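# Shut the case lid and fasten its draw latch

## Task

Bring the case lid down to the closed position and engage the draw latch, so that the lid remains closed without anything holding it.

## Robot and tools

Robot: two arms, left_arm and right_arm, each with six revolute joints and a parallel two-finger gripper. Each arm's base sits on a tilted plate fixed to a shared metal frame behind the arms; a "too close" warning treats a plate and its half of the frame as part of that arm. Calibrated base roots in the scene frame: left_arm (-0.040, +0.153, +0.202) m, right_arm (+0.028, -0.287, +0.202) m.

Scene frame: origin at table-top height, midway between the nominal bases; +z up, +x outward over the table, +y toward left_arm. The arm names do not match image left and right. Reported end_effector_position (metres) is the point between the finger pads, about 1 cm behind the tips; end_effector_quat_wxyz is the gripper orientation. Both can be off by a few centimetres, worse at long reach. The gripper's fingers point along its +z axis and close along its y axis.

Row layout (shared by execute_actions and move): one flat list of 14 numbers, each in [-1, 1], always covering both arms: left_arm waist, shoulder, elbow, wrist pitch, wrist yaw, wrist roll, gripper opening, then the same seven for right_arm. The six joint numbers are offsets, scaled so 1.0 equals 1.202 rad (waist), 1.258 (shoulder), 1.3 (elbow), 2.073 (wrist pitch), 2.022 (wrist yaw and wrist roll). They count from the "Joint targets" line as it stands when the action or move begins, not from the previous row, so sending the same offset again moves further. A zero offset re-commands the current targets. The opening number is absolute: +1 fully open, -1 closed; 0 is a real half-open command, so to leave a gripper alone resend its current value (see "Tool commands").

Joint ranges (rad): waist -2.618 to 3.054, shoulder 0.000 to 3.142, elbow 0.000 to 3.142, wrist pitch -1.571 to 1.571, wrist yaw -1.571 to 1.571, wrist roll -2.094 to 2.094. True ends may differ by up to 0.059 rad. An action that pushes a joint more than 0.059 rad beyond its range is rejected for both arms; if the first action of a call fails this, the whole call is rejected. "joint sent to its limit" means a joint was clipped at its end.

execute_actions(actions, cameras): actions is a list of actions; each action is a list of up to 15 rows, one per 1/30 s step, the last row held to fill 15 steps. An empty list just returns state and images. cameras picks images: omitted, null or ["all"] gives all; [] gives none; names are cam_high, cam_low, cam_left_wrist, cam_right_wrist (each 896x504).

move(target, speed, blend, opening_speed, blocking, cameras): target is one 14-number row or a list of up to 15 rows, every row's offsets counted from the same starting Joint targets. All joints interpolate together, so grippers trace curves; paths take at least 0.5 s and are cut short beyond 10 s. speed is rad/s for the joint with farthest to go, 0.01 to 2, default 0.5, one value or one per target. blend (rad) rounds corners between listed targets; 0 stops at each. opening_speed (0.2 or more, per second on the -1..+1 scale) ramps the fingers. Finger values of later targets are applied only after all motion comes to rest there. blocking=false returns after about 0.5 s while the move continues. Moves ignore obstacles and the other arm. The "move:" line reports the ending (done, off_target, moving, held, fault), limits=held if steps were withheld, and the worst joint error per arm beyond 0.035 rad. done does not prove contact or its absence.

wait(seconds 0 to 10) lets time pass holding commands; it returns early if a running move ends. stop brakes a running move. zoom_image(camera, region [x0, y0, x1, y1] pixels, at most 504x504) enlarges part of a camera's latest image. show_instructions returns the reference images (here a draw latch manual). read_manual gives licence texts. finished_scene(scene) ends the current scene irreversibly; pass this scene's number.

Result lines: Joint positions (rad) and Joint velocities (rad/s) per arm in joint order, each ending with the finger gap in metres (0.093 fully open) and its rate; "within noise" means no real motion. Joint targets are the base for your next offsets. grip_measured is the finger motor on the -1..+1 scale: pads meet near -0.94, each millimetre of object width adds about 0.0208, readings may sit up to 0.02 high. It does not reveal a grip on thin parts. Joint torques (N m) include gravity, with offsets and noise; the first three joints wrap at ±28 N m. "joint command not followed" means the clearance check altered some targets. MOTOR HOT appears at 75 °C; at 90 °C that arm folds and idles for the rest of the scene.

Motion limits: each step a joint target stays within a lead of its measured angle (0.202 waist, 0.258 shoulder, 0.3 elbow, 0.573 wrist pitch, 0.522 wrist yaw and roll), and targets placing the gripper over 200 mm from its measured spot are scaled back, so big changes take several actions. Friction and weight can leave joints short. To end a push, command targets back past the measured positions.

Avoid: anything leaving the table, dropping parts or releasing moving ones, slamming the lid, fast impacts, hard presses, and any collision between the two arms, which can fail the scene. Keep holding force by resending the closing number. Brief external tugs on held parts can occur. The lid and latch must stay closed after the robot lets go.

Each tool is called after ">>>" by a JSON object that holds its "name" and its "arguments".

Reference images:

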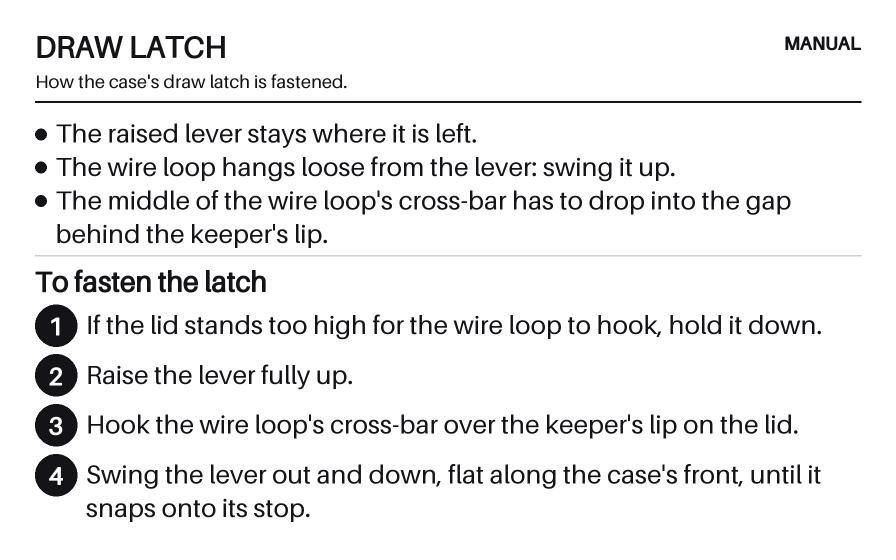

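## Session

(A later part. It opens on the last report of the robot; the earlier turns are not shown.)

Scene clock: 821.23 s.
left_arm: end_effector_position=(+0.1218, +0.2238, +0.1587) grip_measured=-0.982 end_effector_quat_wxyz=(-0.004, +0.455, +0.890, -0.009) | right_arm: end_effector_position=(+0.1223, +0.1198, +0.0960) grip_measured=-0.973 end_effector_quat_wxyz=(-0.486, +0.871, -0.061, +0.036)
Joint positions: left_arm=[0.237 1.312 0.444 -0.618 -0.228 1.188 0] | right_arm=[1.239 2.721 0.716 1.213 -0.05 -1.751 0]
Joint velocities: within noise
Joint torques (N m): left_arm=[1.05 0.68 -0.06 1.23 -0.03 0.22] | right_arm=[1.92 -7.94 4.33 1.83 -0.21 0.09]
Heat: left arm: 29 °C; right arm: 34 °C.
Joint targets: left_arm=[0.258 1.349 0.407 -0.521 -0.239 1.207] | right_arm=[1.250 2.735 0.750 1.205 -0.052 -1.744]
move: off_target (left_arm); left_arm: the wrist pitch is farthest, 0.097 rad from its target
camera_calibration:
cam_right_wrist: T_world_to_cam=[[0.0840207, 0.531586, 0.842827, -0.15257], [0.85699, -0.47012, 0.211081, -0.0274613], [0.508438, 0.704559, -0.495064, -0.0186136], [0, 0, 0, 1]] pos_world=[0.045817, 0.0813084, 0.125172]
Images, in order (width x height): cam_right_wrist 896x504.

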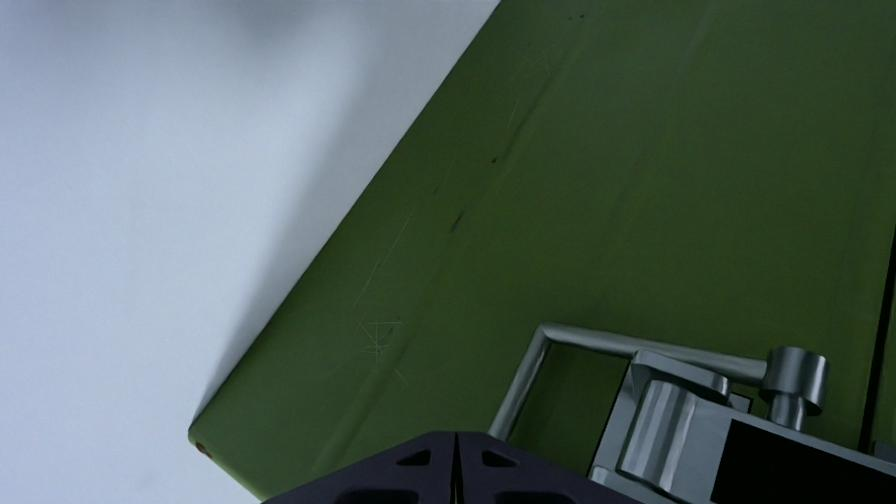

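>>> {"name": "move", "arguments": {"target": [[0,0,0,0,0,0,-1,-0.0108,-0.1486,-0.1831,0.0458,0,0,-1],[0,0,0,0,0,0,-1,0,-0.0115,-0.002,-0.0048,0,0,-1]], "speed": [0.4,0.15], "cameras": ["cam_right_wrist"]}}

Scene clock: 856.87 s.
left_arm: end_effector_position=(+0.1218, +0.2238, +0.1587) grip_measured=-0.982 end_effector_quat_wxyz=(-0.004, +0.455, +0.890, -0.009) | right_arm: end_effector_position=(+0.1247, +0.1201, +0.0964) grip_measured=-0.973 end_effector_quat_wxyz=(-0.481, +0.873, -0.064, +0.042)
Joint positions: left_arm=[0.237 1.312 0.444 -0.618 -0.228 1.188 0] | right_arm=[1.242 2.711 0.719 1.193 -0.031 -1.75 0]
Joint velocities: within noise
Joint torques (N m): left_arm=[1.06 0.69 -0.02 1.22 -0.02 0.22] | right_arm=[1.74 -8.27 4.15 1.95 -0.39 0.11]
Heat: left arm: 29 °C; right arm: 36 °C.
Joint targets: left_arm=[0.258 1.349 0.407 -0.521 -0.239 1.207] | right_arm=[1.250 2.721 0.748 1.196 -0.052 -1.744]
move: off_target (left_arm); left_arm: the wrist pitch is farthest, 0.097 rad from its target
camera_calibration:
cam_right_wrist: T_world_to_cam=[[0.0840068, 0.539888, 0.837534, -0.153774], [0.849218, -0.478513, 0.223279, -0.0286462], [0.521317, 0.692492, -0.498681, -0.019549], [0, 0, 0, 1]] pos_world=[0.0474362, 0.0828509, 0.125439]
Images, in order (width x height): cam_right_wrist 896x504.

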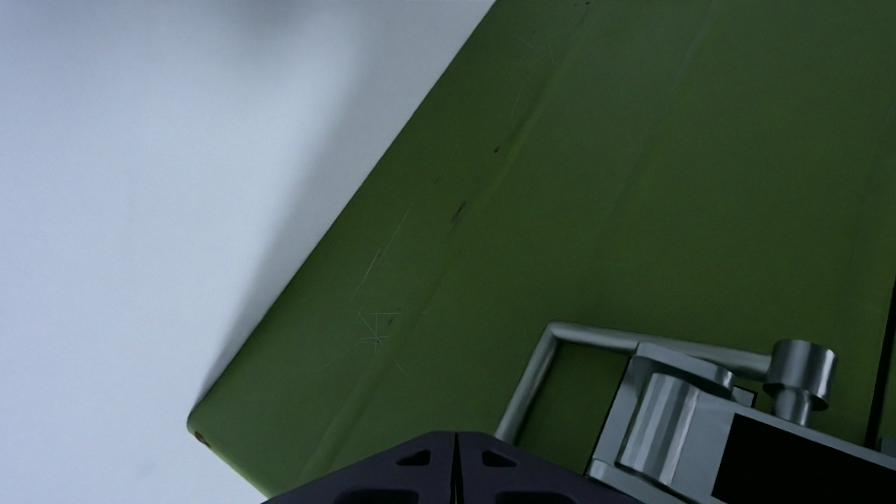

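>>> {"name": "move", "arguments": {"target": [[0,0,0,0,0,0,-1,-0.0374,-0.1518,-0.1677,0.0347,-0.0193,0,-1],[0,0,0,0,0,0,-1,-0.0136,-0.0083,0.0154,-0.0077,-0.003,0,-1]], "speed": [0.4,0.15], "cameras": ["cam_right_wrist"]}}

Scene clock: 894.20 s.
left_arm: end_effector_position=(+0.1247, +0.2327, +0.1583) grip_measured=-0.982 end_effector_quat_wxyz=(-0.010, +0.453, +0.892, +0.012) | right_arm: end_effector_position=(+0.1307, +0.1250, +0.1267) grip_measured=-0.973 end_effector_quat_wxyz=(-0.529, +0.845, -0.062, +0.040)
Joint positions: left_arm=[0.246 1.312 0.444 -0.594 -0.266 1.196 0] | right_arm=[1.222 2.672 0.681 1.299 -0.075 -1.753 0]
Joint velocities: within noise
Joint torques (N m): left_arm=[0.21 0.65 0.06 1.03 0.39 0.14] | right_arm=[1.96 -5.65 9.17 0.85 -0.12 0.14]
Heat: left arm: 29 °C; right arm: 36 °C.
Joint targets: left_arm=[0.257 1.349 0.407 -0.521 -0.239 1.207] | right_arm=[1.234 2.710 0.767 1.180 -0.058 -1.744]
move: off_target (left_arm, right_arm); left_arm: the wrist pitch is farthest, 0.073 rad from its target; right_arm: the wrist pitch is farthest, 0.119 rad from its target
camera_calibration:
cam_right_wrist: T_world_to_cam=[[0.0749622, 0.444196, 0.892788, -0.176167], [0.850752, -0.495535, 0.175115, -0.0301558], [0.520193, 0.746415, -0.415047, -0.0281767], [0, 0, 0, 1]] pos_world=[0.0535183, 0.0843407, 0.150865]
Images, in order (width x height): cam_right_wrist 896x504.

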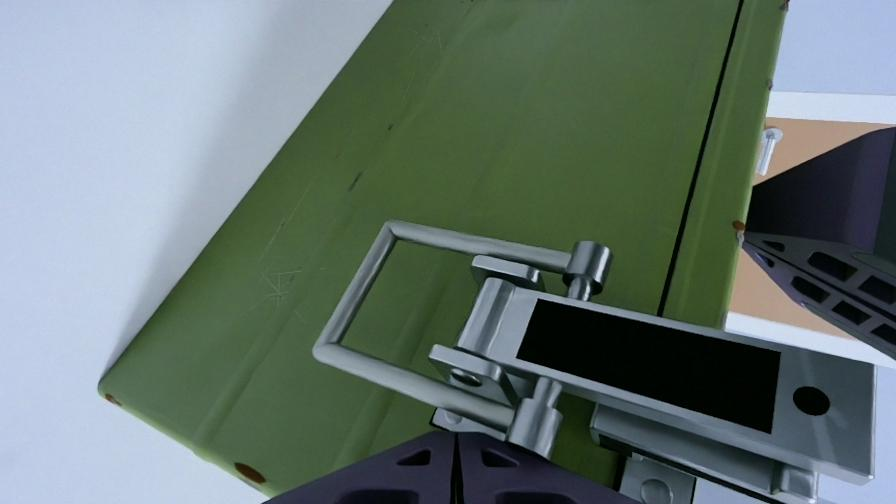

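>>> {"name": "move", "arguments": {"target": [0,0,0,0,0,0,-1,-0.0241,-0.1431,-0.1823,0.0424,-0.0163,0,-1], "speed": 0.3, "cameras": ["cam_right_wrist","cam_low"]}}

Scene clock: 921.37 s.
left_arm: end_effector_position=(+0.1247, +0.2327, +0.1583) grip_measured=-0.982 end_effector_quat_wxyz=(-0.010, +0.453, +0.891, +0.012) | right_arm: end_effector_position=(+0.1232, +0.0879, +0.1307) grip_measured=-0.973 end_effector_quat_wxyz=(-0.496, +0.865, -0.067, +0.030)
Joint positions: left_arm=[0.246 1.312 0.444 -0.594 -0.266 1.197 0] | right_arm=[1.212 2.561 0.536 1.252 -0.078 -1.752 0]
Joint velocities: within noise
Joint torques (N m): left_arm=[0.2 0.68 0.09 1.04 0.39 0.13] | right_arm=[0.31 -10.86 1.24 2.11 -0.36 0.1]
Heat: left arm: 29 °C; right arm: 34 °C.
Joint targets: left_arm=[0.257 1.349 0.407 -0.521 -0.239 1.207] | right_arm=[1.204 2.530 0.530 1.267 -0.091 -1.744]
move: off_target (left_arm); left_arm: the wrist pitch is farthest, 0.073 rad from its target
camera_calibration:
cam_right_wrist: T_world_to_cam=[[0.0976794, 0.510585, 0.854261, -0.166282], [0.857129, -0.479369, 0.188507, -0.0468044], [0.505755, 0.713799, -0.484462, 0.0187525], [0, 0, 0, 1]] pos_world=[0.0468756, 0.0490792, 0.159956]
Images, in order (width x height): cam_low 896x504, cam_right_wrist 896x504.

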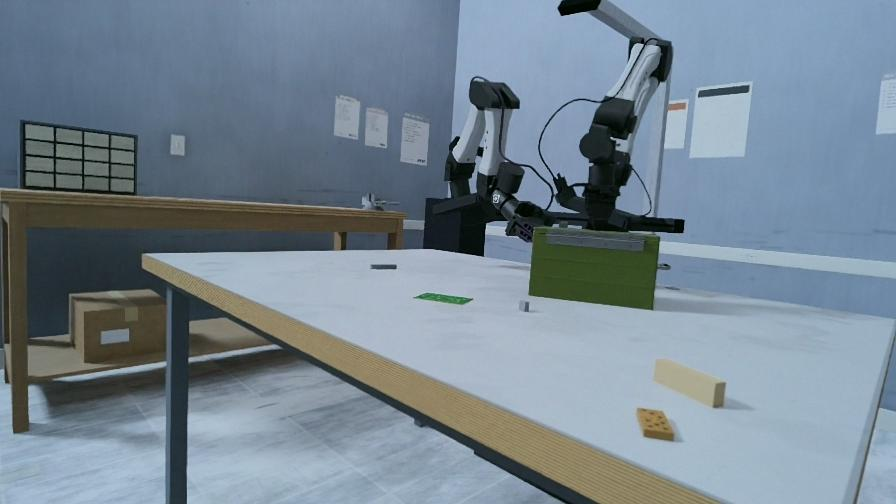

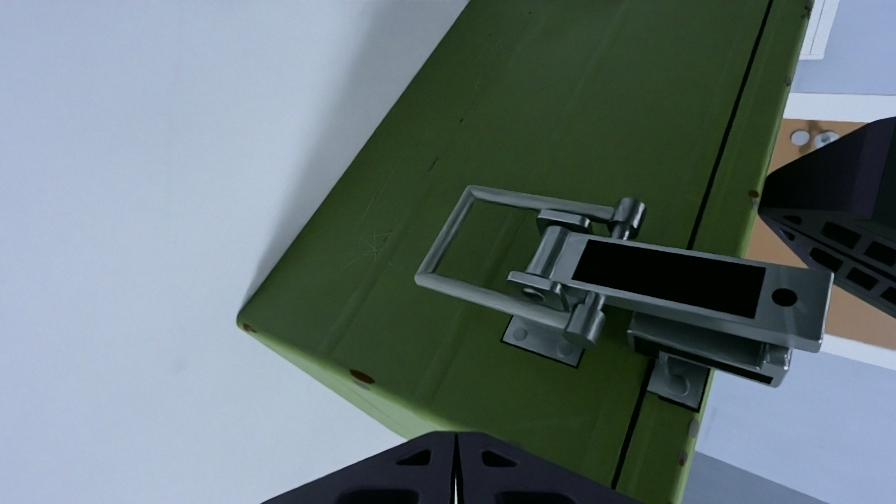

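>>> {"name": "move", "arguments": {"target": [0,0,0,0,0,0,-1,0.163,-0.0636,0.0154,-0.0806,0.1439,0.9614,-1], "speed": 0.8, "cameras": ["cam_right_wrist"]}}

Scene clock: 975.30 s.
left_arm: end_effector_position=(+0.1247, +0.2327, +0.1583) grip_measured=-0.982 end_effector_quat_wxyz=(-0.010, +0.453, +0.891, +0.012) | right_arm: end_effector_position=(+0.1024, +0.0886, +0.1376) grip_measured=-0.974 end_effector_quat_wxyz=(+0.352, -0.464, +0.751, +0.311)
Joint positions: left_arm=[0.246 1.312 0.444 -0.594 -0.266 1.197 0] | right_arm=[1.394 2.482 0.536 1.114 0.186 0.191 0]
Joint velocities: within noise
Joint torques (N m): left_arm=[0.2 0.65 0.06 1.04 0.38 0.13] | right_arm=[1.09 -11.03 3.47 1.79 0.07 0.07]
Heat: left arm: 29 °C; right arm: 38 °C.
Joint targets: left_arm=[0.257 1.349 0.407 -0.521 -0.239 1.207] | right_arm=[1.401 2.450 0.550 1.100 0.200 0.200]
move: off_target (left_arm); left_arm: the wrist pitch is farthest, 0.073 rad from its target
camera_calibration:
cam_right_wrist: T_world_to_cam=[[0.915896, -0.368894, -0.158276, -0.0370318], [-0.394799, -0.756533, -0.521336, 0.220456], [0.0725765, 0.539977, -0.838545, 0.140631], [0, 0, 0, 1]] pos_world=[0.110747, 0.0771838, 0.226996]
Images, in order (width x height): cam_right_wrist 896x504.

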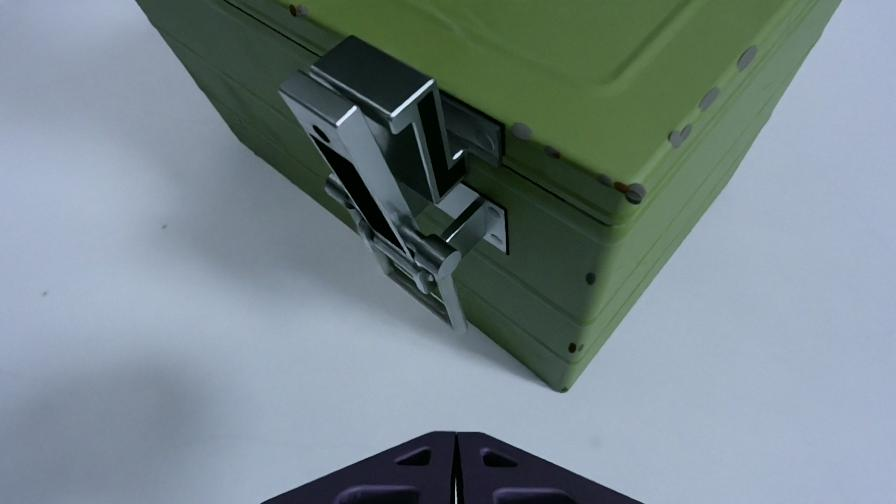

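>>> {"name": "move", "arguments": {"target": [0,0,0,0,0,0,-1,0.1165,0.1912,0.1038,0.0576,0.1108,0.9248,-0.65], "speed": 0.8, "cameras": ["cam_right_wrist"]}}

Scene clock: 995.57 s.
left_arm: end_effector_position=(+0.1247, +0.2327, +0.1583) grip_measured=-0.982 end_effector_quat_wxyz=(-0.010, +0.453, +0.891, +0.012) | right_arm: end_effector_position=(+0.0875, +0.1129, +0.1152) grip_measured=-0.651 end_effector_quat_wxyz=(+0.033, +0.313, +0.807, +0.499)
Joint positions: left_arm=[0.246 1.312 0.444 -0.594 -0.266 1.197 0] | right_arm=[1.534 2.677 0.673 1.201 0.41 2.06 0.014]
Joint velocities: within noise
Joint torques (N m): left_arm=[0.18 0.69 0.1 1.04 0.39 0.12] | right_arm=[0.95 -7.86 3.04 2.01 0.18 0.04]
Heat: left arm: 29 °C; right arm: 39 °C.
Joint targets: left_arm=[0.257 1.349 0.407 -0.521 -0.239 1.207] | right_arm=[1.541 2.691 0.685 1.220 0.424 2.070]
move: off_target (left_arm); left_arm: the wrist pitch is farthest, 0.073 rad from its target
camera_calibration:
cam_right_wrist: T_world_to_cam=[[-0.475478, -0.288239, -0.831167, 0.172156], [-0.879477, 0.178275, 0.441291, 0.0472701], [0.0209785, 0.940817, -0.338265, 0.0113914], [0, 0, 0, 1]] pos_world=[0.12319, 0.0304777, 0.126083]
Images, in order (width x height): cam_right_wrist 896x504.

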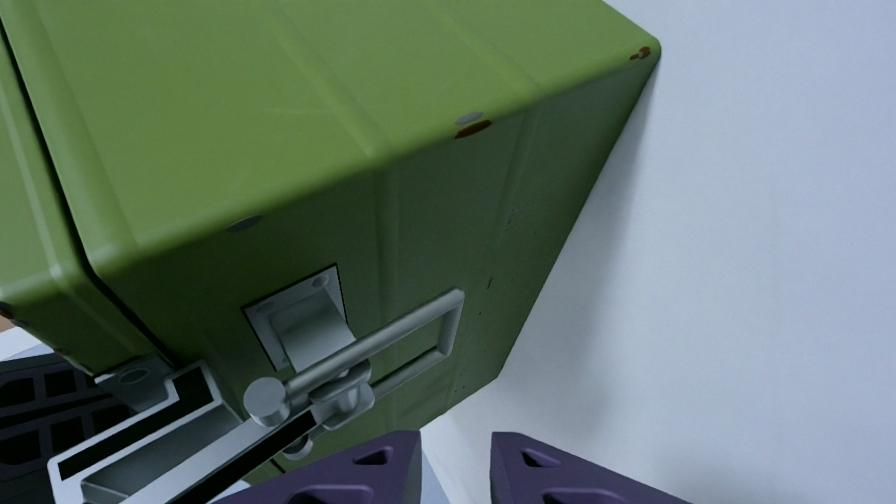

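>>> {"name": "move", "arguments": {"target": [0,0,0,0,0,0,-1,-0.0582,0.0858,0.130,-0.0362,-0.0336,0,-0.65], "speed": 0.15, "cameras": ["cam_right_wrist"]}}

Scene clock: 1021.60 s.
left_arm: end_effector_position=(+0.1247, +0.2327, +0.1583) grip_measured=-0.982 end_effector_quat_wxyz=(-0.010, +0.453, +0.891, +0.012) | right_arm: end_effector_position=(+0.0983, +0.1378, +0.0868) grip_measured=-0.651 end_effector_quat_wxyz=(+0.025, +0.327, +0.810, +0.486)
Joint positions: left_arm=[0.246 1.312 0.444 -0.594 -0.266 1.197 0] | right_arm=[1.484 2.787 0.823 1.144 0.368 2.061 0.014]
Joint velocities: within noise
Joint torques (N m): left_arm=[0.2 0.66 0.08 1.04 0.39 0.12] | right_arm=[-0.75 -8.99 4.59 1.83 -0.13 0.01]
Heat: left arm: 29 °C; right arm: 38 °C.
Joint targets: left_arm=[0.257 1.349 0.407 -0.521 -0.239 1.207] | right_arm=[1.471 2.799 0.854 1.145 0.356 2.070]
move: off_target (left_arm); left_arm: the wrist pitch is farthest, 0.073 rad from its target
camera_calibration:
cam_right_wrist: T_world_to_cam=[[-0.508346, -0.296182, -0.808616, 0.163318], [-0.860924, 0.196462, 0.469269, 0.0581347], [0.0198732, 0.934708, -0.354861, -0.0194351], [0, 0, 0, 1]] pos_world=[0.133458, 0.0551169, 0.0978844]
Images, in order (width x height): cam_right_wrist 896x504.

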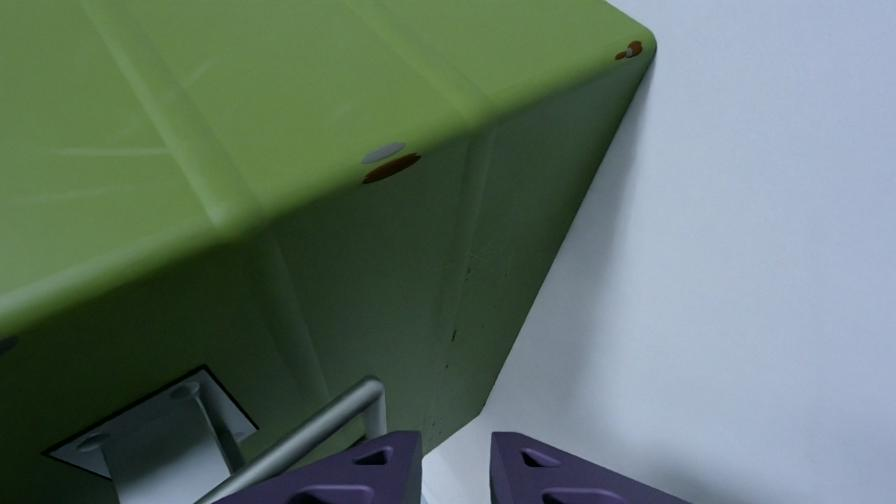

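>>> {"name": "move", "arguments": {"target": [[0,0,0,0,0,0,-1,0.0582,-0.1184,-0.1485,0.0362,0.0336,0,-0.65],[0,0,0,0,0,0,-1,-0.0582,-0.2774,-0.2338,-0.0217,-0.0772,-0.9248,-1]], "speed": [0.3,0.9], "cameras": []}}

>>> {"name": "move", "arguments": {"target": [0,0,0,0,0,0,-1,-0.3336,0.2775,0.0362,0.1915,-0.3338,-1,-1], "speed": 0.8, "cameras": ["cam_right_wrist"]}}

Scene clock: 1154.53 s.
left_arm: end_effector_position=(+0.1247, +0.2327, +0.1583) grip_measured=-0.982 end_effector_quat_wxyz=(-0.010, +0.453, +0.891, +0.012) | right_arm: end_effector_position=(+0.1034, +0.0962, +0.1432) grip_measured=-0.973 end_effector_quat_wxyz=(+0.362, -0.453, +0.752, +0.314)
Joint positions: left_arm=[0.246 1.312 0.444 -0.594 -0.266 1.197 0] | right_arm=[1.407 2.481 0.557 1.114 0.213 0.209 0]
Joint velocities: within noise
Joint torques (N m): left_arm=[0.2 0.66 0.1 1.03 0.4 0.12] | right_arm=[0.06 -11.25 1.78 1.78 -0.18 -0.14]
Heat: left arm: 28 °C; right arm: 38 °C.
Joint targets: left_arm=[0.257 1.349 0.407 -0.521 -0.239 1.207] | right_arm=[1.400 2.449 0.550 1.100 0.200 0.200]
move: off_target (left_arm); left_arm: the wrist pitch is farthest, 0.073 rad from its target
No camera images: "cameras" was empty.

Scene clock: 1157.97 s.
left_arm: end_effector_position=(+0.1247, +0.2327, +0.1583) grip_measured=-0.982 end_effector_quat_wxyz=(-0.010, +0.453, +0.891, +0.012) | right_arm: end_effector_position=(+0.1275, +0.0804, +0.1086) grip_measured=-0.973 end_effector_quat_wxyz=(-0.559, +0.826, -0.038, -0.070)
Joint positions: left_arm=[0.246 1.312 0.444 -0.594 -0.266 1.197 0] | right_arm=[1.007 2.786 0.59 1.478 -0.462 -1.812 0]
Joint velocities: within noise
Joint torques (N m): left_arm=[0.2 0.7 0.08 1.04 0.39 0.13] | right_arm=[0.68 -7.15 1.01 2.02 -0.48 -0.09]
Heat: left arm: 28 °C; right arm: 38 °C.
Joint targets: left_arm=[0.257 1.349 0.407 -0.521 -0.239 1.207] | right_arm=[1.000 2.799 0.597 1.497 -0.475 -1.822]
move: off_target (left_arm); left_arm: the wrist pitch is farthest, 0.073 rad from its target
camera_calibration:
cam_right_wrist: T_world_to_cam=[[0.150764, 0.387391, 0.909504, -0.146845], [0.932464, -0.361263, -0.000695321, -0.0484872], [0.328301, 0.848185, -0.415694, 0.0155643], [0, 0, 0, 1]] pos_world=[0.0622418, 0.0261686, 0.139993]
Images, in order (width x height): cam_right_wrist 896x504.

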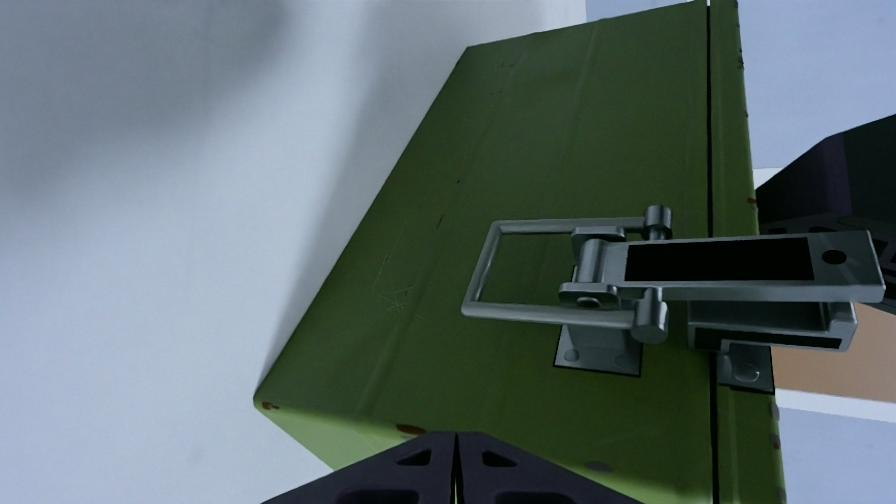

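>>> {"name": "move", "arguments": {"target": [[0,0,0,0,0,0,-1,-0.0241,-0.066,0.0285,-0.0468,-0.0203,-0.0534,-1],[0,0,0,0,0,0,-1,0.0458,0.0238,0.1577,-0.0762,0.0188,-0.0534,-1]], "speed": [0.4,0.15], "cameras": ["cam_right_wrist"]}}

Scene clock: 1187.57 s.
left_arm: end_effector_position=(+0.1259, +0.2430, +0.1586) grip_measured=-0.982 end_effector_quat_wxyz=(-0.022, +0.448, +0.893, +0.037) | right_arm: end_effector_position=(+0.1448, +0.1158, +0.1215) grip_measured=-0.973 end_effector_quat_wxyz=(-0.597, +0.802, +0.022, -0.021)
Joint positions: left_arm=[0.251 1.312 0.444 -0.577 -0.318 1.197 0] | right_arm=[1.013 2.799 0.72 1.456 -0.475 -1.924 0]
Joint velocities: within noise
Joint torques (N m): left_arm=[-0.29 0.64 0.08 0.9 0.95 0.12] | right_arm=[4.66 -6.41 7.97 0.77 0.04 -0.04]
Heat: left arm: 28 °C; right arm: 39 °C.
Joint targets: left_arm=[0.258 1.349 0.407 -0.521 -0.239 1.207] | right_arm=[1.055 2.829 0.802 1.339 -0.437 -1.930]
move: off_target (left_arm, right_arm); left_arm: the wrist yaw is farthest, 0.079 rad from its target; right_arm: the wrist pitch is farthest, 0.117 rad from its target
camera_calibration:
cam_right_wrist: T_world_to_cam=[[0.0000690323, 0.302681, 0.953092, -0.148535], [0.937788, -0.330942, 0.105032, -0.0689657], [0.347209, 0.893791, -0.283873, -0.0388123], [0, 0, 0, 1]] pos_world=[0.0781615, 0.0568252, 0.137793]
Images, in order (width x height): cam_right_wrist 896x504.

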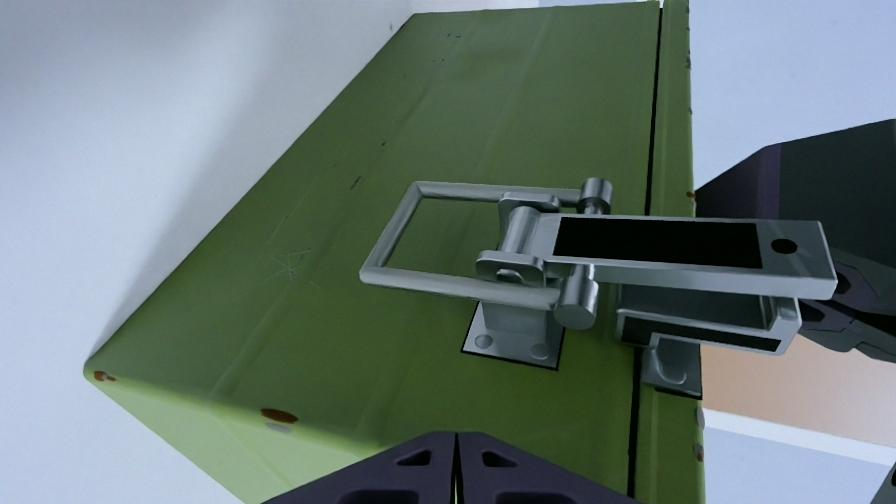

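>>> {"name": "execute_actions", "arguments": {"actions": [], "cameras": ["cam_high","cam_low"]}}

>>> {"name": "zoom_image", "arguments": {"camera": "cam_high", "region": [380, 170, 500, 270]}}

>>> {"name": "zoom_image", "arguments": {"camera": "cam_low", "region": [430, 120, 680, 320]}}

Scene clock: 1213.60 s.
left_arm: end_effector_position=(+0.1259, +0.2430, +0.1586) grip_measured=-0.982 end_effector_quat_wxyz=(-0.022, +0.449, +0.893, +0.037) | right_arm: end_effector_position=(+0.1449, +0.1158, +0.1214) grip_measured=-0.973 end_effector_quat_wxyz=(-0.597, +0.802, +0.022, -0.021)
Joint positions: left_arm=[0.251 1.312 0.444 -0.577 -0.318 1.197 0] | right_arm=[1.013 2.799 0.72 1.456 -0.474 -1.924 0]
Joint velocities: within noise
Joint torques (N m): left_arm=[-0.34 0.62 0.1 0.91 0.95 0.12] | right_arm=[4.75 -6.49 8.03 0.81 0 -0.06]
Heat: left arm: 28 °C; right arm: 35 °C.
Joint targets: left_arm=[0.258 1.349 0.407 -0.521 -0.239 1.207] | right_arm=[1.055 2.829 0.802 1.339 -0.437 -1.930]
Tool commands: left_gripper/opening=-1.0 right_gripper/opening=-1.0
Images, in order (width x height): cam_high 896x504, cam_low 896x504.

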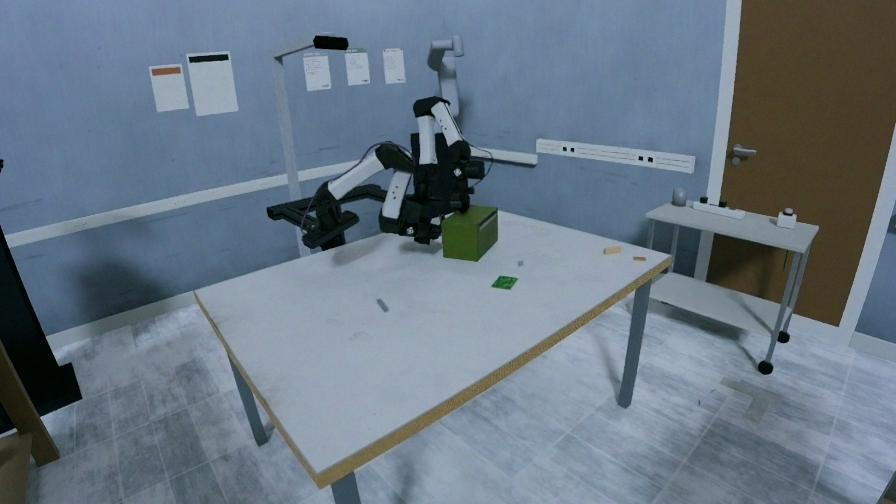

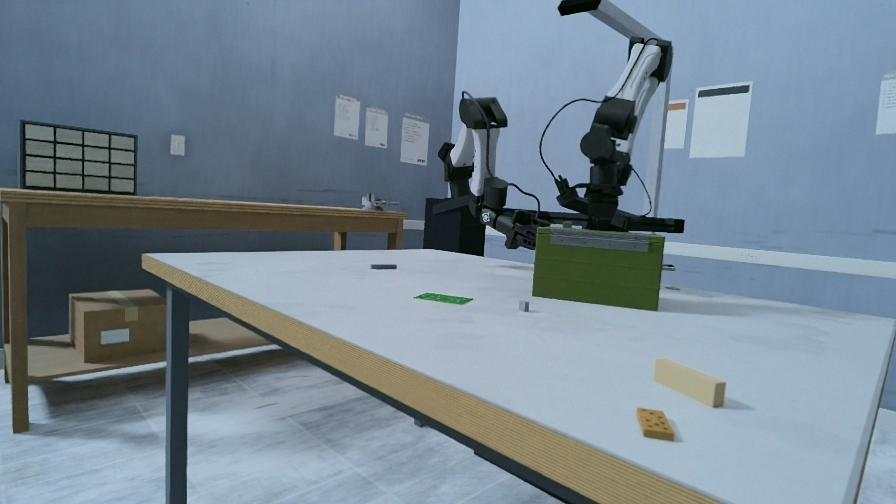

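Scaled by 4.200 from the camera's 896x504 image, which has a finer 1280x720 frame.

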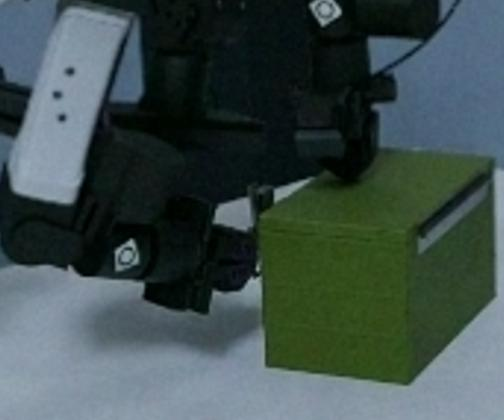

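Scaled by 2.016 from the camera's 896x504 image, which has a finer 1280x720 frame.

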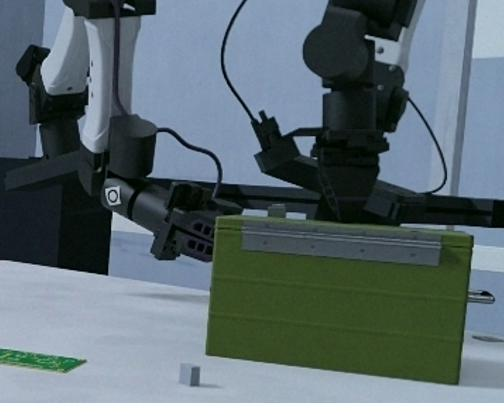

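>>> {"name": "move", "arguments": {"target": [[0,0,0,0,0,0,-1,-0.0699,-0.0898,-0.1292,0.0294,-0.0391,0,-1],[0,0,0,0,0,0,-1,-0.3436,-0.2067,-0.0469,-0.3247,-0.2819,0.46,-1]], "speed": [0.3,0.7], "cameras": ["cam_right_wrist"]}}

Scene clock: 1268.80 s.
left_arm: end_effector_position=(+0.1259, +0.2430, +0.1586) grip_measured=-0.982 end_effector_quat_wxyz=(-0.022, +0.449, +0.893, +0.037) | right_arm: end_effector_position=(+0.1595, +0.0388, +0.1169) grip_measured=-0.974 end_effector_quat_wxyz=(-0.314, +0.660, -0.450, -0.513)
Joint positions: left_arm=[0.251 1.312 0.444 -0.577 -0.318 1.197 0] | right_arm=[0.648 2.6 0.732 0.681 -0.994 -1.009 0]
Joint velocities: within noise
Joint torques (N m): left_arm=[-0.34 0.65 0.08 0.9 0.95 0.12] | right_arm=[1.14 -11.29 1.99 0.96 -0.79 0.08]
Heat: left arm: 27 °C; right arm: 35 °C.
Joint targets: left_arm=[0.258 1.349 0.407 -0.521 -0.239 1.207] | right_arm=[0.642 2.569 0.741 0.666 -1.007 -1.000]
move: off_target (left_arm); left_arm: the wrist yaw is farthest, 0.079 rad from its target
camera_calibration:
cam_right_wrist: T_world_to_cam=[[0.910847, 0.407938, -0.0628052, -0.151532], [0.217318, -0.603359, -0.767288, 0.119791], [-0.3509, 0.685233, -0.63822, 0.184515], [0, 0, 0, 1]] pos_world=[0.176736, 0.00765752, 0.200158]
Images, in order (width x height): cam_right_wrist 896x504.

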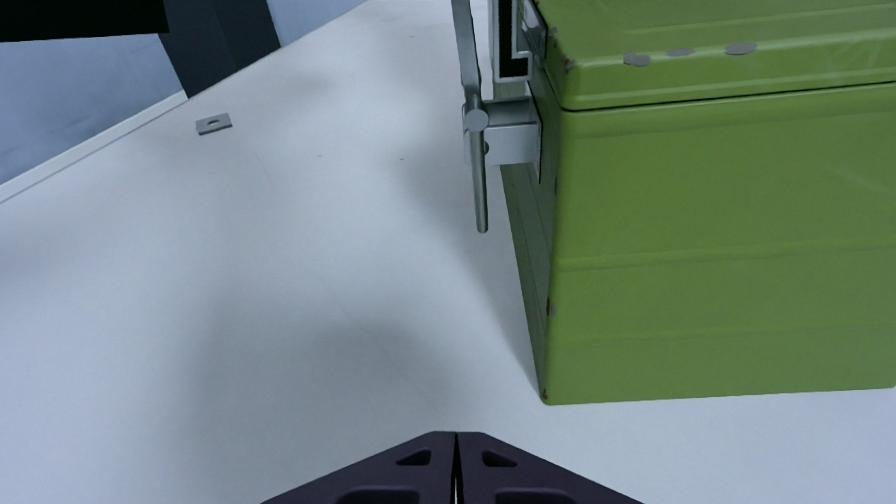

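>>> {"name": "move", "arguments": {"target": [[-0.069,-0.127,0.110,-0.154,-0.002,0,-1,0,0,0,0,0,0,-1],[-0.613,-0.1725,0.1995,-0.3203,-0.0035,-1,-1,0,0,0,0,0,0,-1]], "speed": [0.2,0.6], "cameras": ["cam_left_wrist","cam_right_wrist"]}}

Scene clock: 1294.43 s.
left_arm: end_effector_position=(+0.0966, +0.1458, +0.2509) grip_measured=-0.982 end_effector_quat_wxyz=(-0.008, -0.156, +0.988, +0.013) | right_arm: end_effector_position=(+0.1593, +0.0388, +0.1171) grip_measured=-0.974 end_effector_quat_wxyz=(-0.313, +0.659, -0.450, -0.514)
Joint positions: left_arm=[-0.469 1.144 0.637 -1.17 -0.257 -0.803 0] | right_arm=[0.648 2.6 0.732 0.68 -0.995 -1.009 0]
Joint velocities: within noise
Joint torques (N m): left_arm=[-1.81 -2.1 6.42 0.13 0.11 -0.11] | right_arm=[1.1 -11.47 1.89 0.93 -0.8 0.03]
Heat: left arm: 27 °C; right arm: 39 °C.
Joint targets: left_arm=[-0.479 1.132 0.666 -1.185 -0.246 -0.815] | right_arm=[0.642 2.569 0.741 0.666 -1.007 -1.000]
move: done
camera_calibration:
cam_left_wrist: T_world_to_cam=[[0.326067, -0.945184, -0.0175563, 0.110581], [-0.840946, -0.298491, 0.451346, 0.0515449], [-0.431846, -0.132405, -0.892176, 0.36965], [0, 0, 0, 1]] pos_world=[0.166921, 0.168849, 0.30847]
cam_right_wrist: T_world_to_cam=[[0.910529, 0.408398, -0.0644058, -0.151102], [0.216248, -0.6032, -0.767715, 0.120093], [-0.352383, 0.685099, -0.637546, 0.184712], [0, 0, 0, 1]] pos_world=[0.176702, 0.00760326, 0.200227]
Images, in order (width x height): cam_left_wrist 896x504, cam_right_wrist 896x504.

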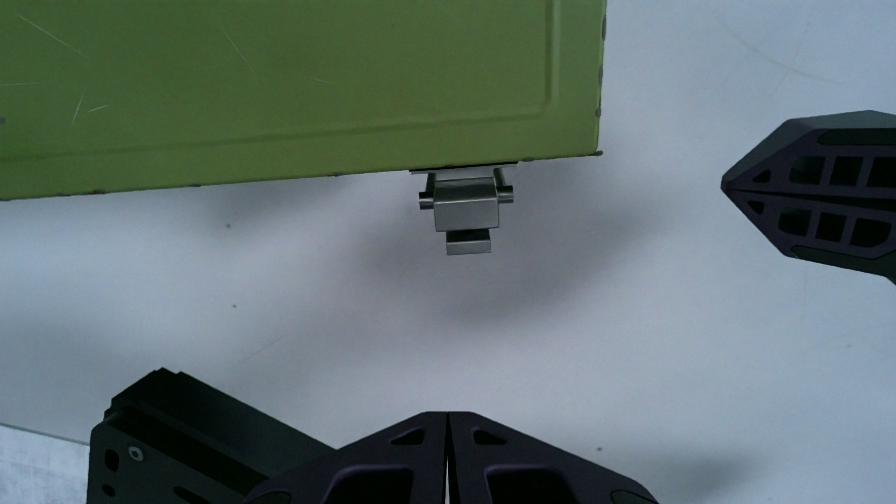

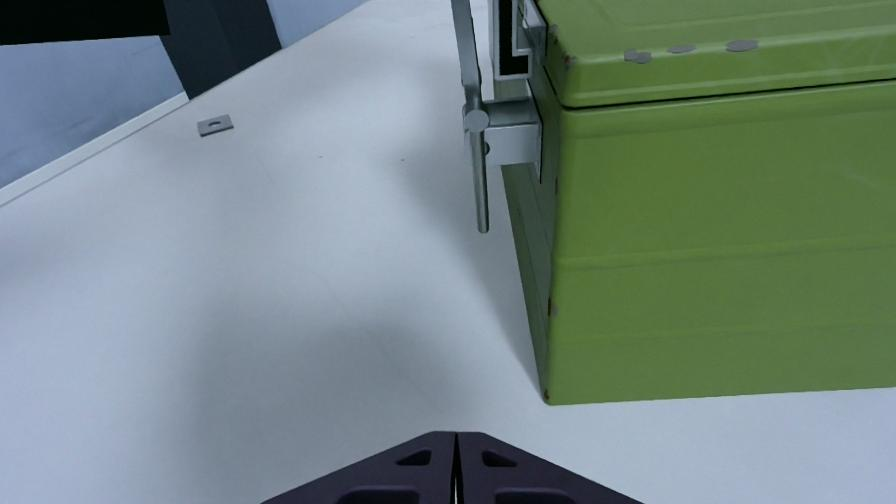

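>>> {"name": "move", "arguments": {"target": [0.0851,0.0795,-0.1644,0.164,-0.0035,0,-0.316,0,0,0,0.0724,0,0,-1], "speed": 0.4, "cameras": ["cam_left_wrist","cam_right_wrist"]}}

Scene clock: 1323.50 s.
left_arm: end_effector_position=(+0.0999, +0.1415, +0.1968) grip_measured=-0.318 end_effector_quat_wxyz=(-0.001, -0.202, +0.979, +0.004) | right_arm: end_effector_position=(+0.1735, +0.0477, +0.1272) grip_measured=-0.974 end_effector_quat_wxyz=(-0.364, +0.663, -0.426, -0.497)
Joint positions: left_arm=[-0.386 1.226 0.458 -0.866 -0.257 -0.804 0.03] | right_arm=[0.648 2.6 0.732 0.798 -0.995 -1.008 0]
Joint velocities: within noise
Joint torques (N m): left_arm=[0.02 -0.84 3.26 0.51 0.03 -0.11] | right_arm=[0.99 -11.63 2.22 1.41 -0.76 0.08]
Heat: left arm: 27 °C; right arm: 41 °C.
Joint targets: left_arm=[-0.377 1.232 0.453 -0.846 -0.253 -0.815] | right_arm=[0.642 2.569 0.741 0.816 -1.007 -1.000]
move: done
camera_calibration:
cam_left_wrist: T_world_to_cam=[[0.411566, -0.911378, 0.00202918, 0.0873076], [-0.818021, -0.368424, 0.441707, 0.086963], [-0.401814, -0.183452, -0.897157, 0.327406], [0, 0, 0, 1]] pos_world=[0.166761, 0.171673, 0.255145]
cam_right_wrist: T_world_to_cam=[[0.92208, 0.384362, 0.0451053, -0.181788], [0.268748, -0.552101, -0.789277, 0.121381], [-0.278465, 0.739899, -0.612378, 0.171475], [0, 0, 0, 1]] pos_world=[0.182752, 0.0100128, 0.20901]
Images, in order (width x height): cam_left_wrist 896x504, cam_right_wrist 896x504.

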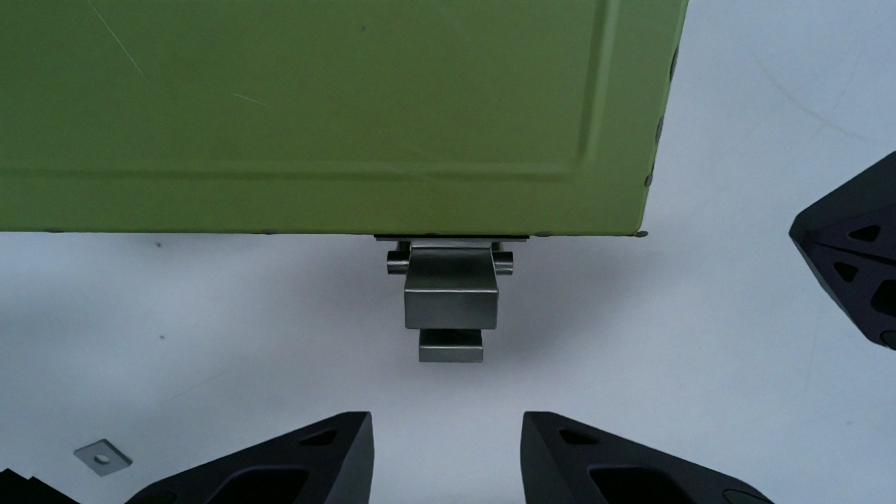

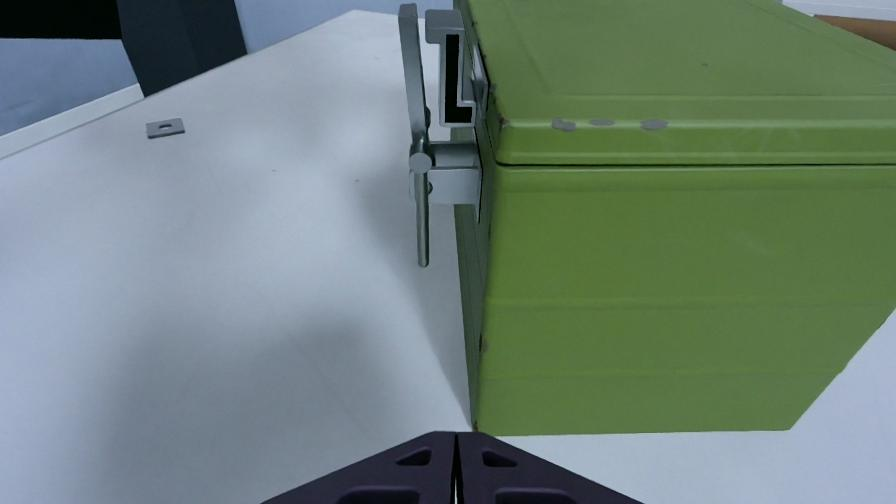

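>>> {"name": "move", "arguments": {"target": [0.0649,0.0473,-0.0231,0.0564,0,0.0247,-0.316,0,0,0,0,0,0,-1], "speed": 0.12, "cameras": ["cam_left_wrist","cam_right_wrist"]}}

>>> {"name": "zoom_image", "arguments": {"camera": "cam_right_wrist", "region": [340, 0, 560, 280]}}

Scene clock: 1346.57 s.
left_arm: end_effector_position=(+0.1090, +0.1456, +0.1808) grip_measured=-0.318 end_effector_quat_wxyz=(+0.002, -0.229, +0.973, +0.000) | right_arm: end_effector_position=(+0.1736, +0.0477, +0.1273) grip_measured=-0.974 end_effector_quat_wxyz=(-0.364, +0.663, -0.426, -0.497)
Joint positions: left_arm=[-0.308 1.284 0.429 -0.749 -0.257 -0.777 0.03] | right_arm=[0.648 2.6 0.732 0.799 -0.995 -1.008 0]
Joint velocities: within noise
Joint torques (N m): left_arm=[-0.08 -1.07 2.93 0.53 0.04 0.12] | right_arm=[1.24 -11.51 2.18 1.38 -0.73 0.03]
Heat: left arm: 27 °C; right arm: 42 °C.
Joint targets: left_arm=[-0.299 1.291 0.422 -0.728 -0.253 -0.765] | right_arm=[0.642 2.569 0.741 0.816 -1.007 -1.000]
move: done
camera_calibration:
cam_left_wrist: T_world_to_cam=[[0.462559, -0.886519, 0.011118, 0.0765692], [-0.799084, -0.41144, 0.438384, 0.107795], [-0.384062, -0.211663, -0.898719, 0.319861], [0, 0, 0, 1]] pos_world=[0.173566, 0.179934, 0.239358]
cam_right_wrist: T_world_to_cam=[[0.9221, 0.384271, 0.0454593, -0.181885], [0.268925, -0.551935, -0.789333, 0.12138], [-0.278228, 0.740069, -0.61228, 0.171427], [0, 0, 0, 1]] pos_world=[0.18277, 0.0100192, 0.209039]
Images, in order (width x height): cam_left_wrist 896x504, cam_right_wrist 896x504.

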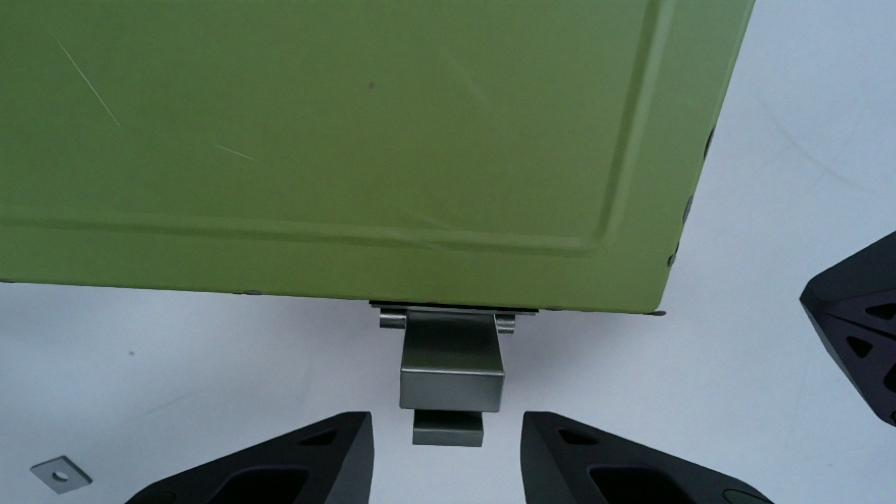

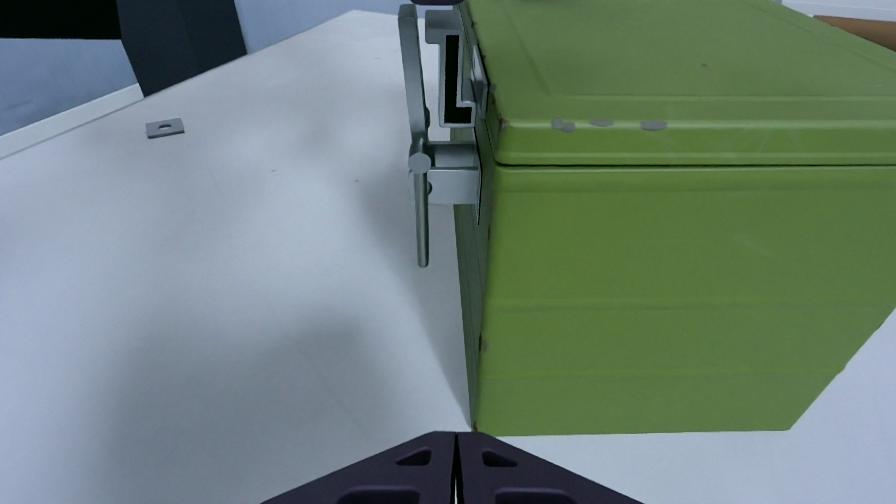

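Scaled by 1.800 from the camera's 896x504 image, which has a finer 1280x720 frame.

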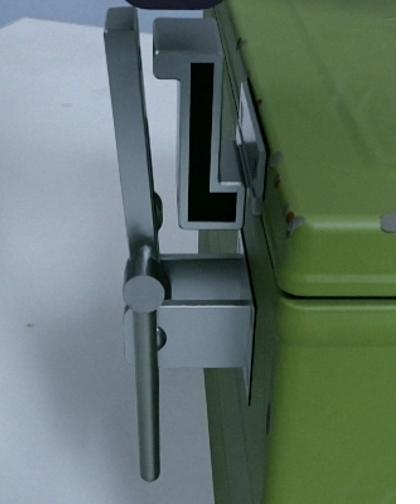

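>>> {"name": "move", "arguments": {"target": [0.0169,0.0314,-0.0242,0.0368,0,0.01,-0.316,0,0,0,0,0,0,-1], "speed": 0.1, "cameras": ["cam_left_wrist","cam_right_wrist"]}}

>>> {"name": "zoom_image", "arguments": {"camera": "cam_right_wrist", "region": [340, 0, 560, 280]}}

Scene clock: 1361.70 s.
left_arm: end_effector_position=(+0.1087, +0.1456, +0.1688) grip_measured=-0.318 end_effector_quat_wxyz=(+0.001, -0.230, +0.973, +0.000) | right_arm: end_effector_position=(+0.1736, +0.0477, +0.1273) grip_measured=-0.974 end_effector_quat_wxyz=(-0.364, +0.663, -0.426, -0.497)
Joint positions: left_arm=[-0.288 1.324 0.397 -0.673 -0.257 -0.757 0.03] | right_arm=[0.648 2.6 0.732 0.799 -0.995 -1.008 0]
Joint velocities: within noise
Joint torques (N m): left_arm=[-0.13 -1.22 2.76 0.53 0.04 0.14] | right_arm=[1.26 -11.69 2.15 1.34 -0.74 0.09]
Heat: left arm: 26 °C; right arm: 42 °C.
Joint targets: left_arm=[-0.279 1.331 0.391 -0.652 -0.253 -0.745] | right_arm=[0.642 2.569 0.741 0.816 -1.007 -1.000]
move: done
camera_calibration:
cam_left_wrist: T_world_to_cam=[[0.463003, -0.886288, 0.0110531, 0.076683], [-0.798502, -0.411665, 0.439234, 0.112662], [-0.384737, -0.212192, -0.898305, 0.309098], [0, 0, 0, 1]] pos_world=[0.173378, 0.179931, 0.227332]
cam_right_wrist: T_world_to_cam=[[0.9221, 0.384271, 0.0454593, -0.181885], [0.268925, -0.551935, -0.789333, 0.12138], [-0.278228, 0.740069, -0.61228, 0.171427], [0, 0, 0, 1]] pos_world=[0.18277, 0.0100192, 0.209039]
Images, in order (width x height): cam_left_wrist 896x504, cam_right_wrist 896x504.

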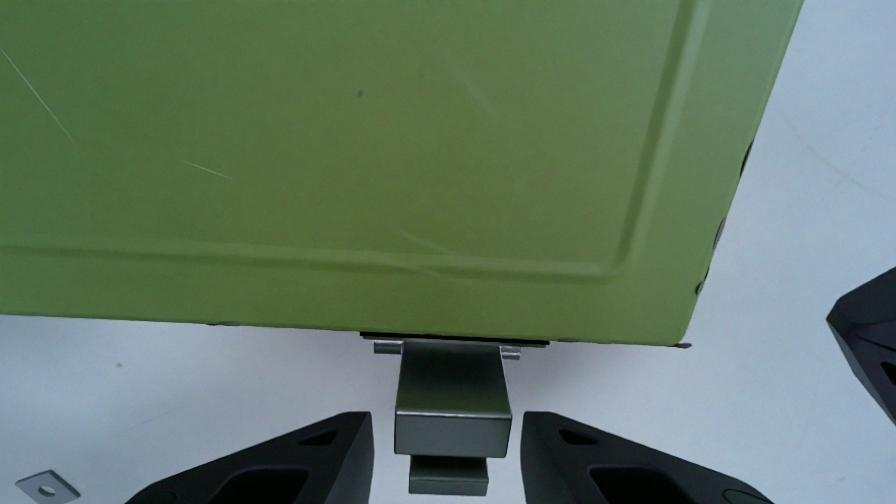

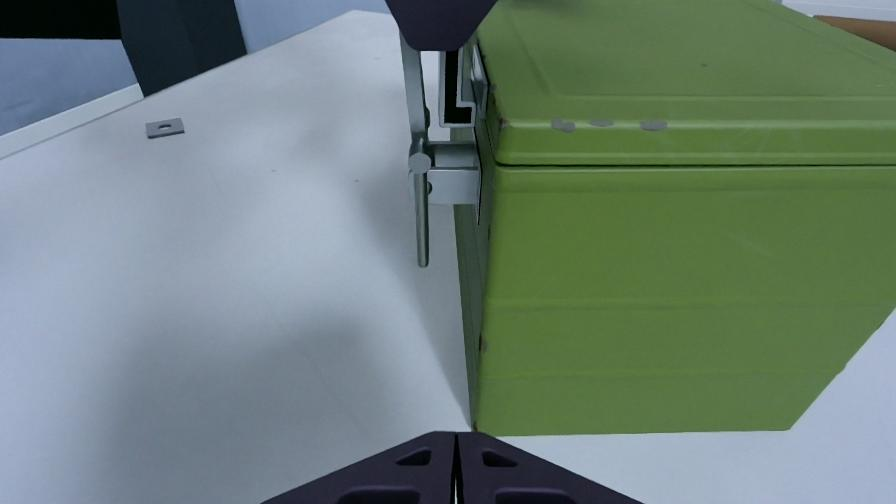

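Scaled by 1.800 from the camera's 896x504 image, which has a finer 1280x720 frame.

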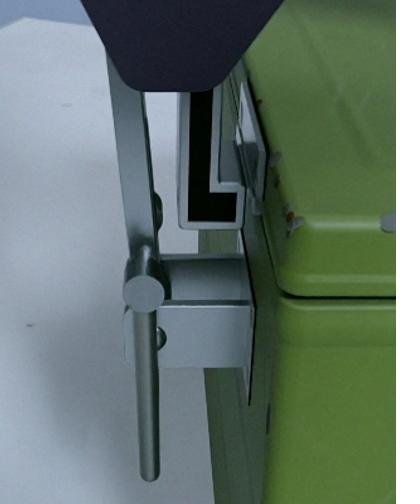

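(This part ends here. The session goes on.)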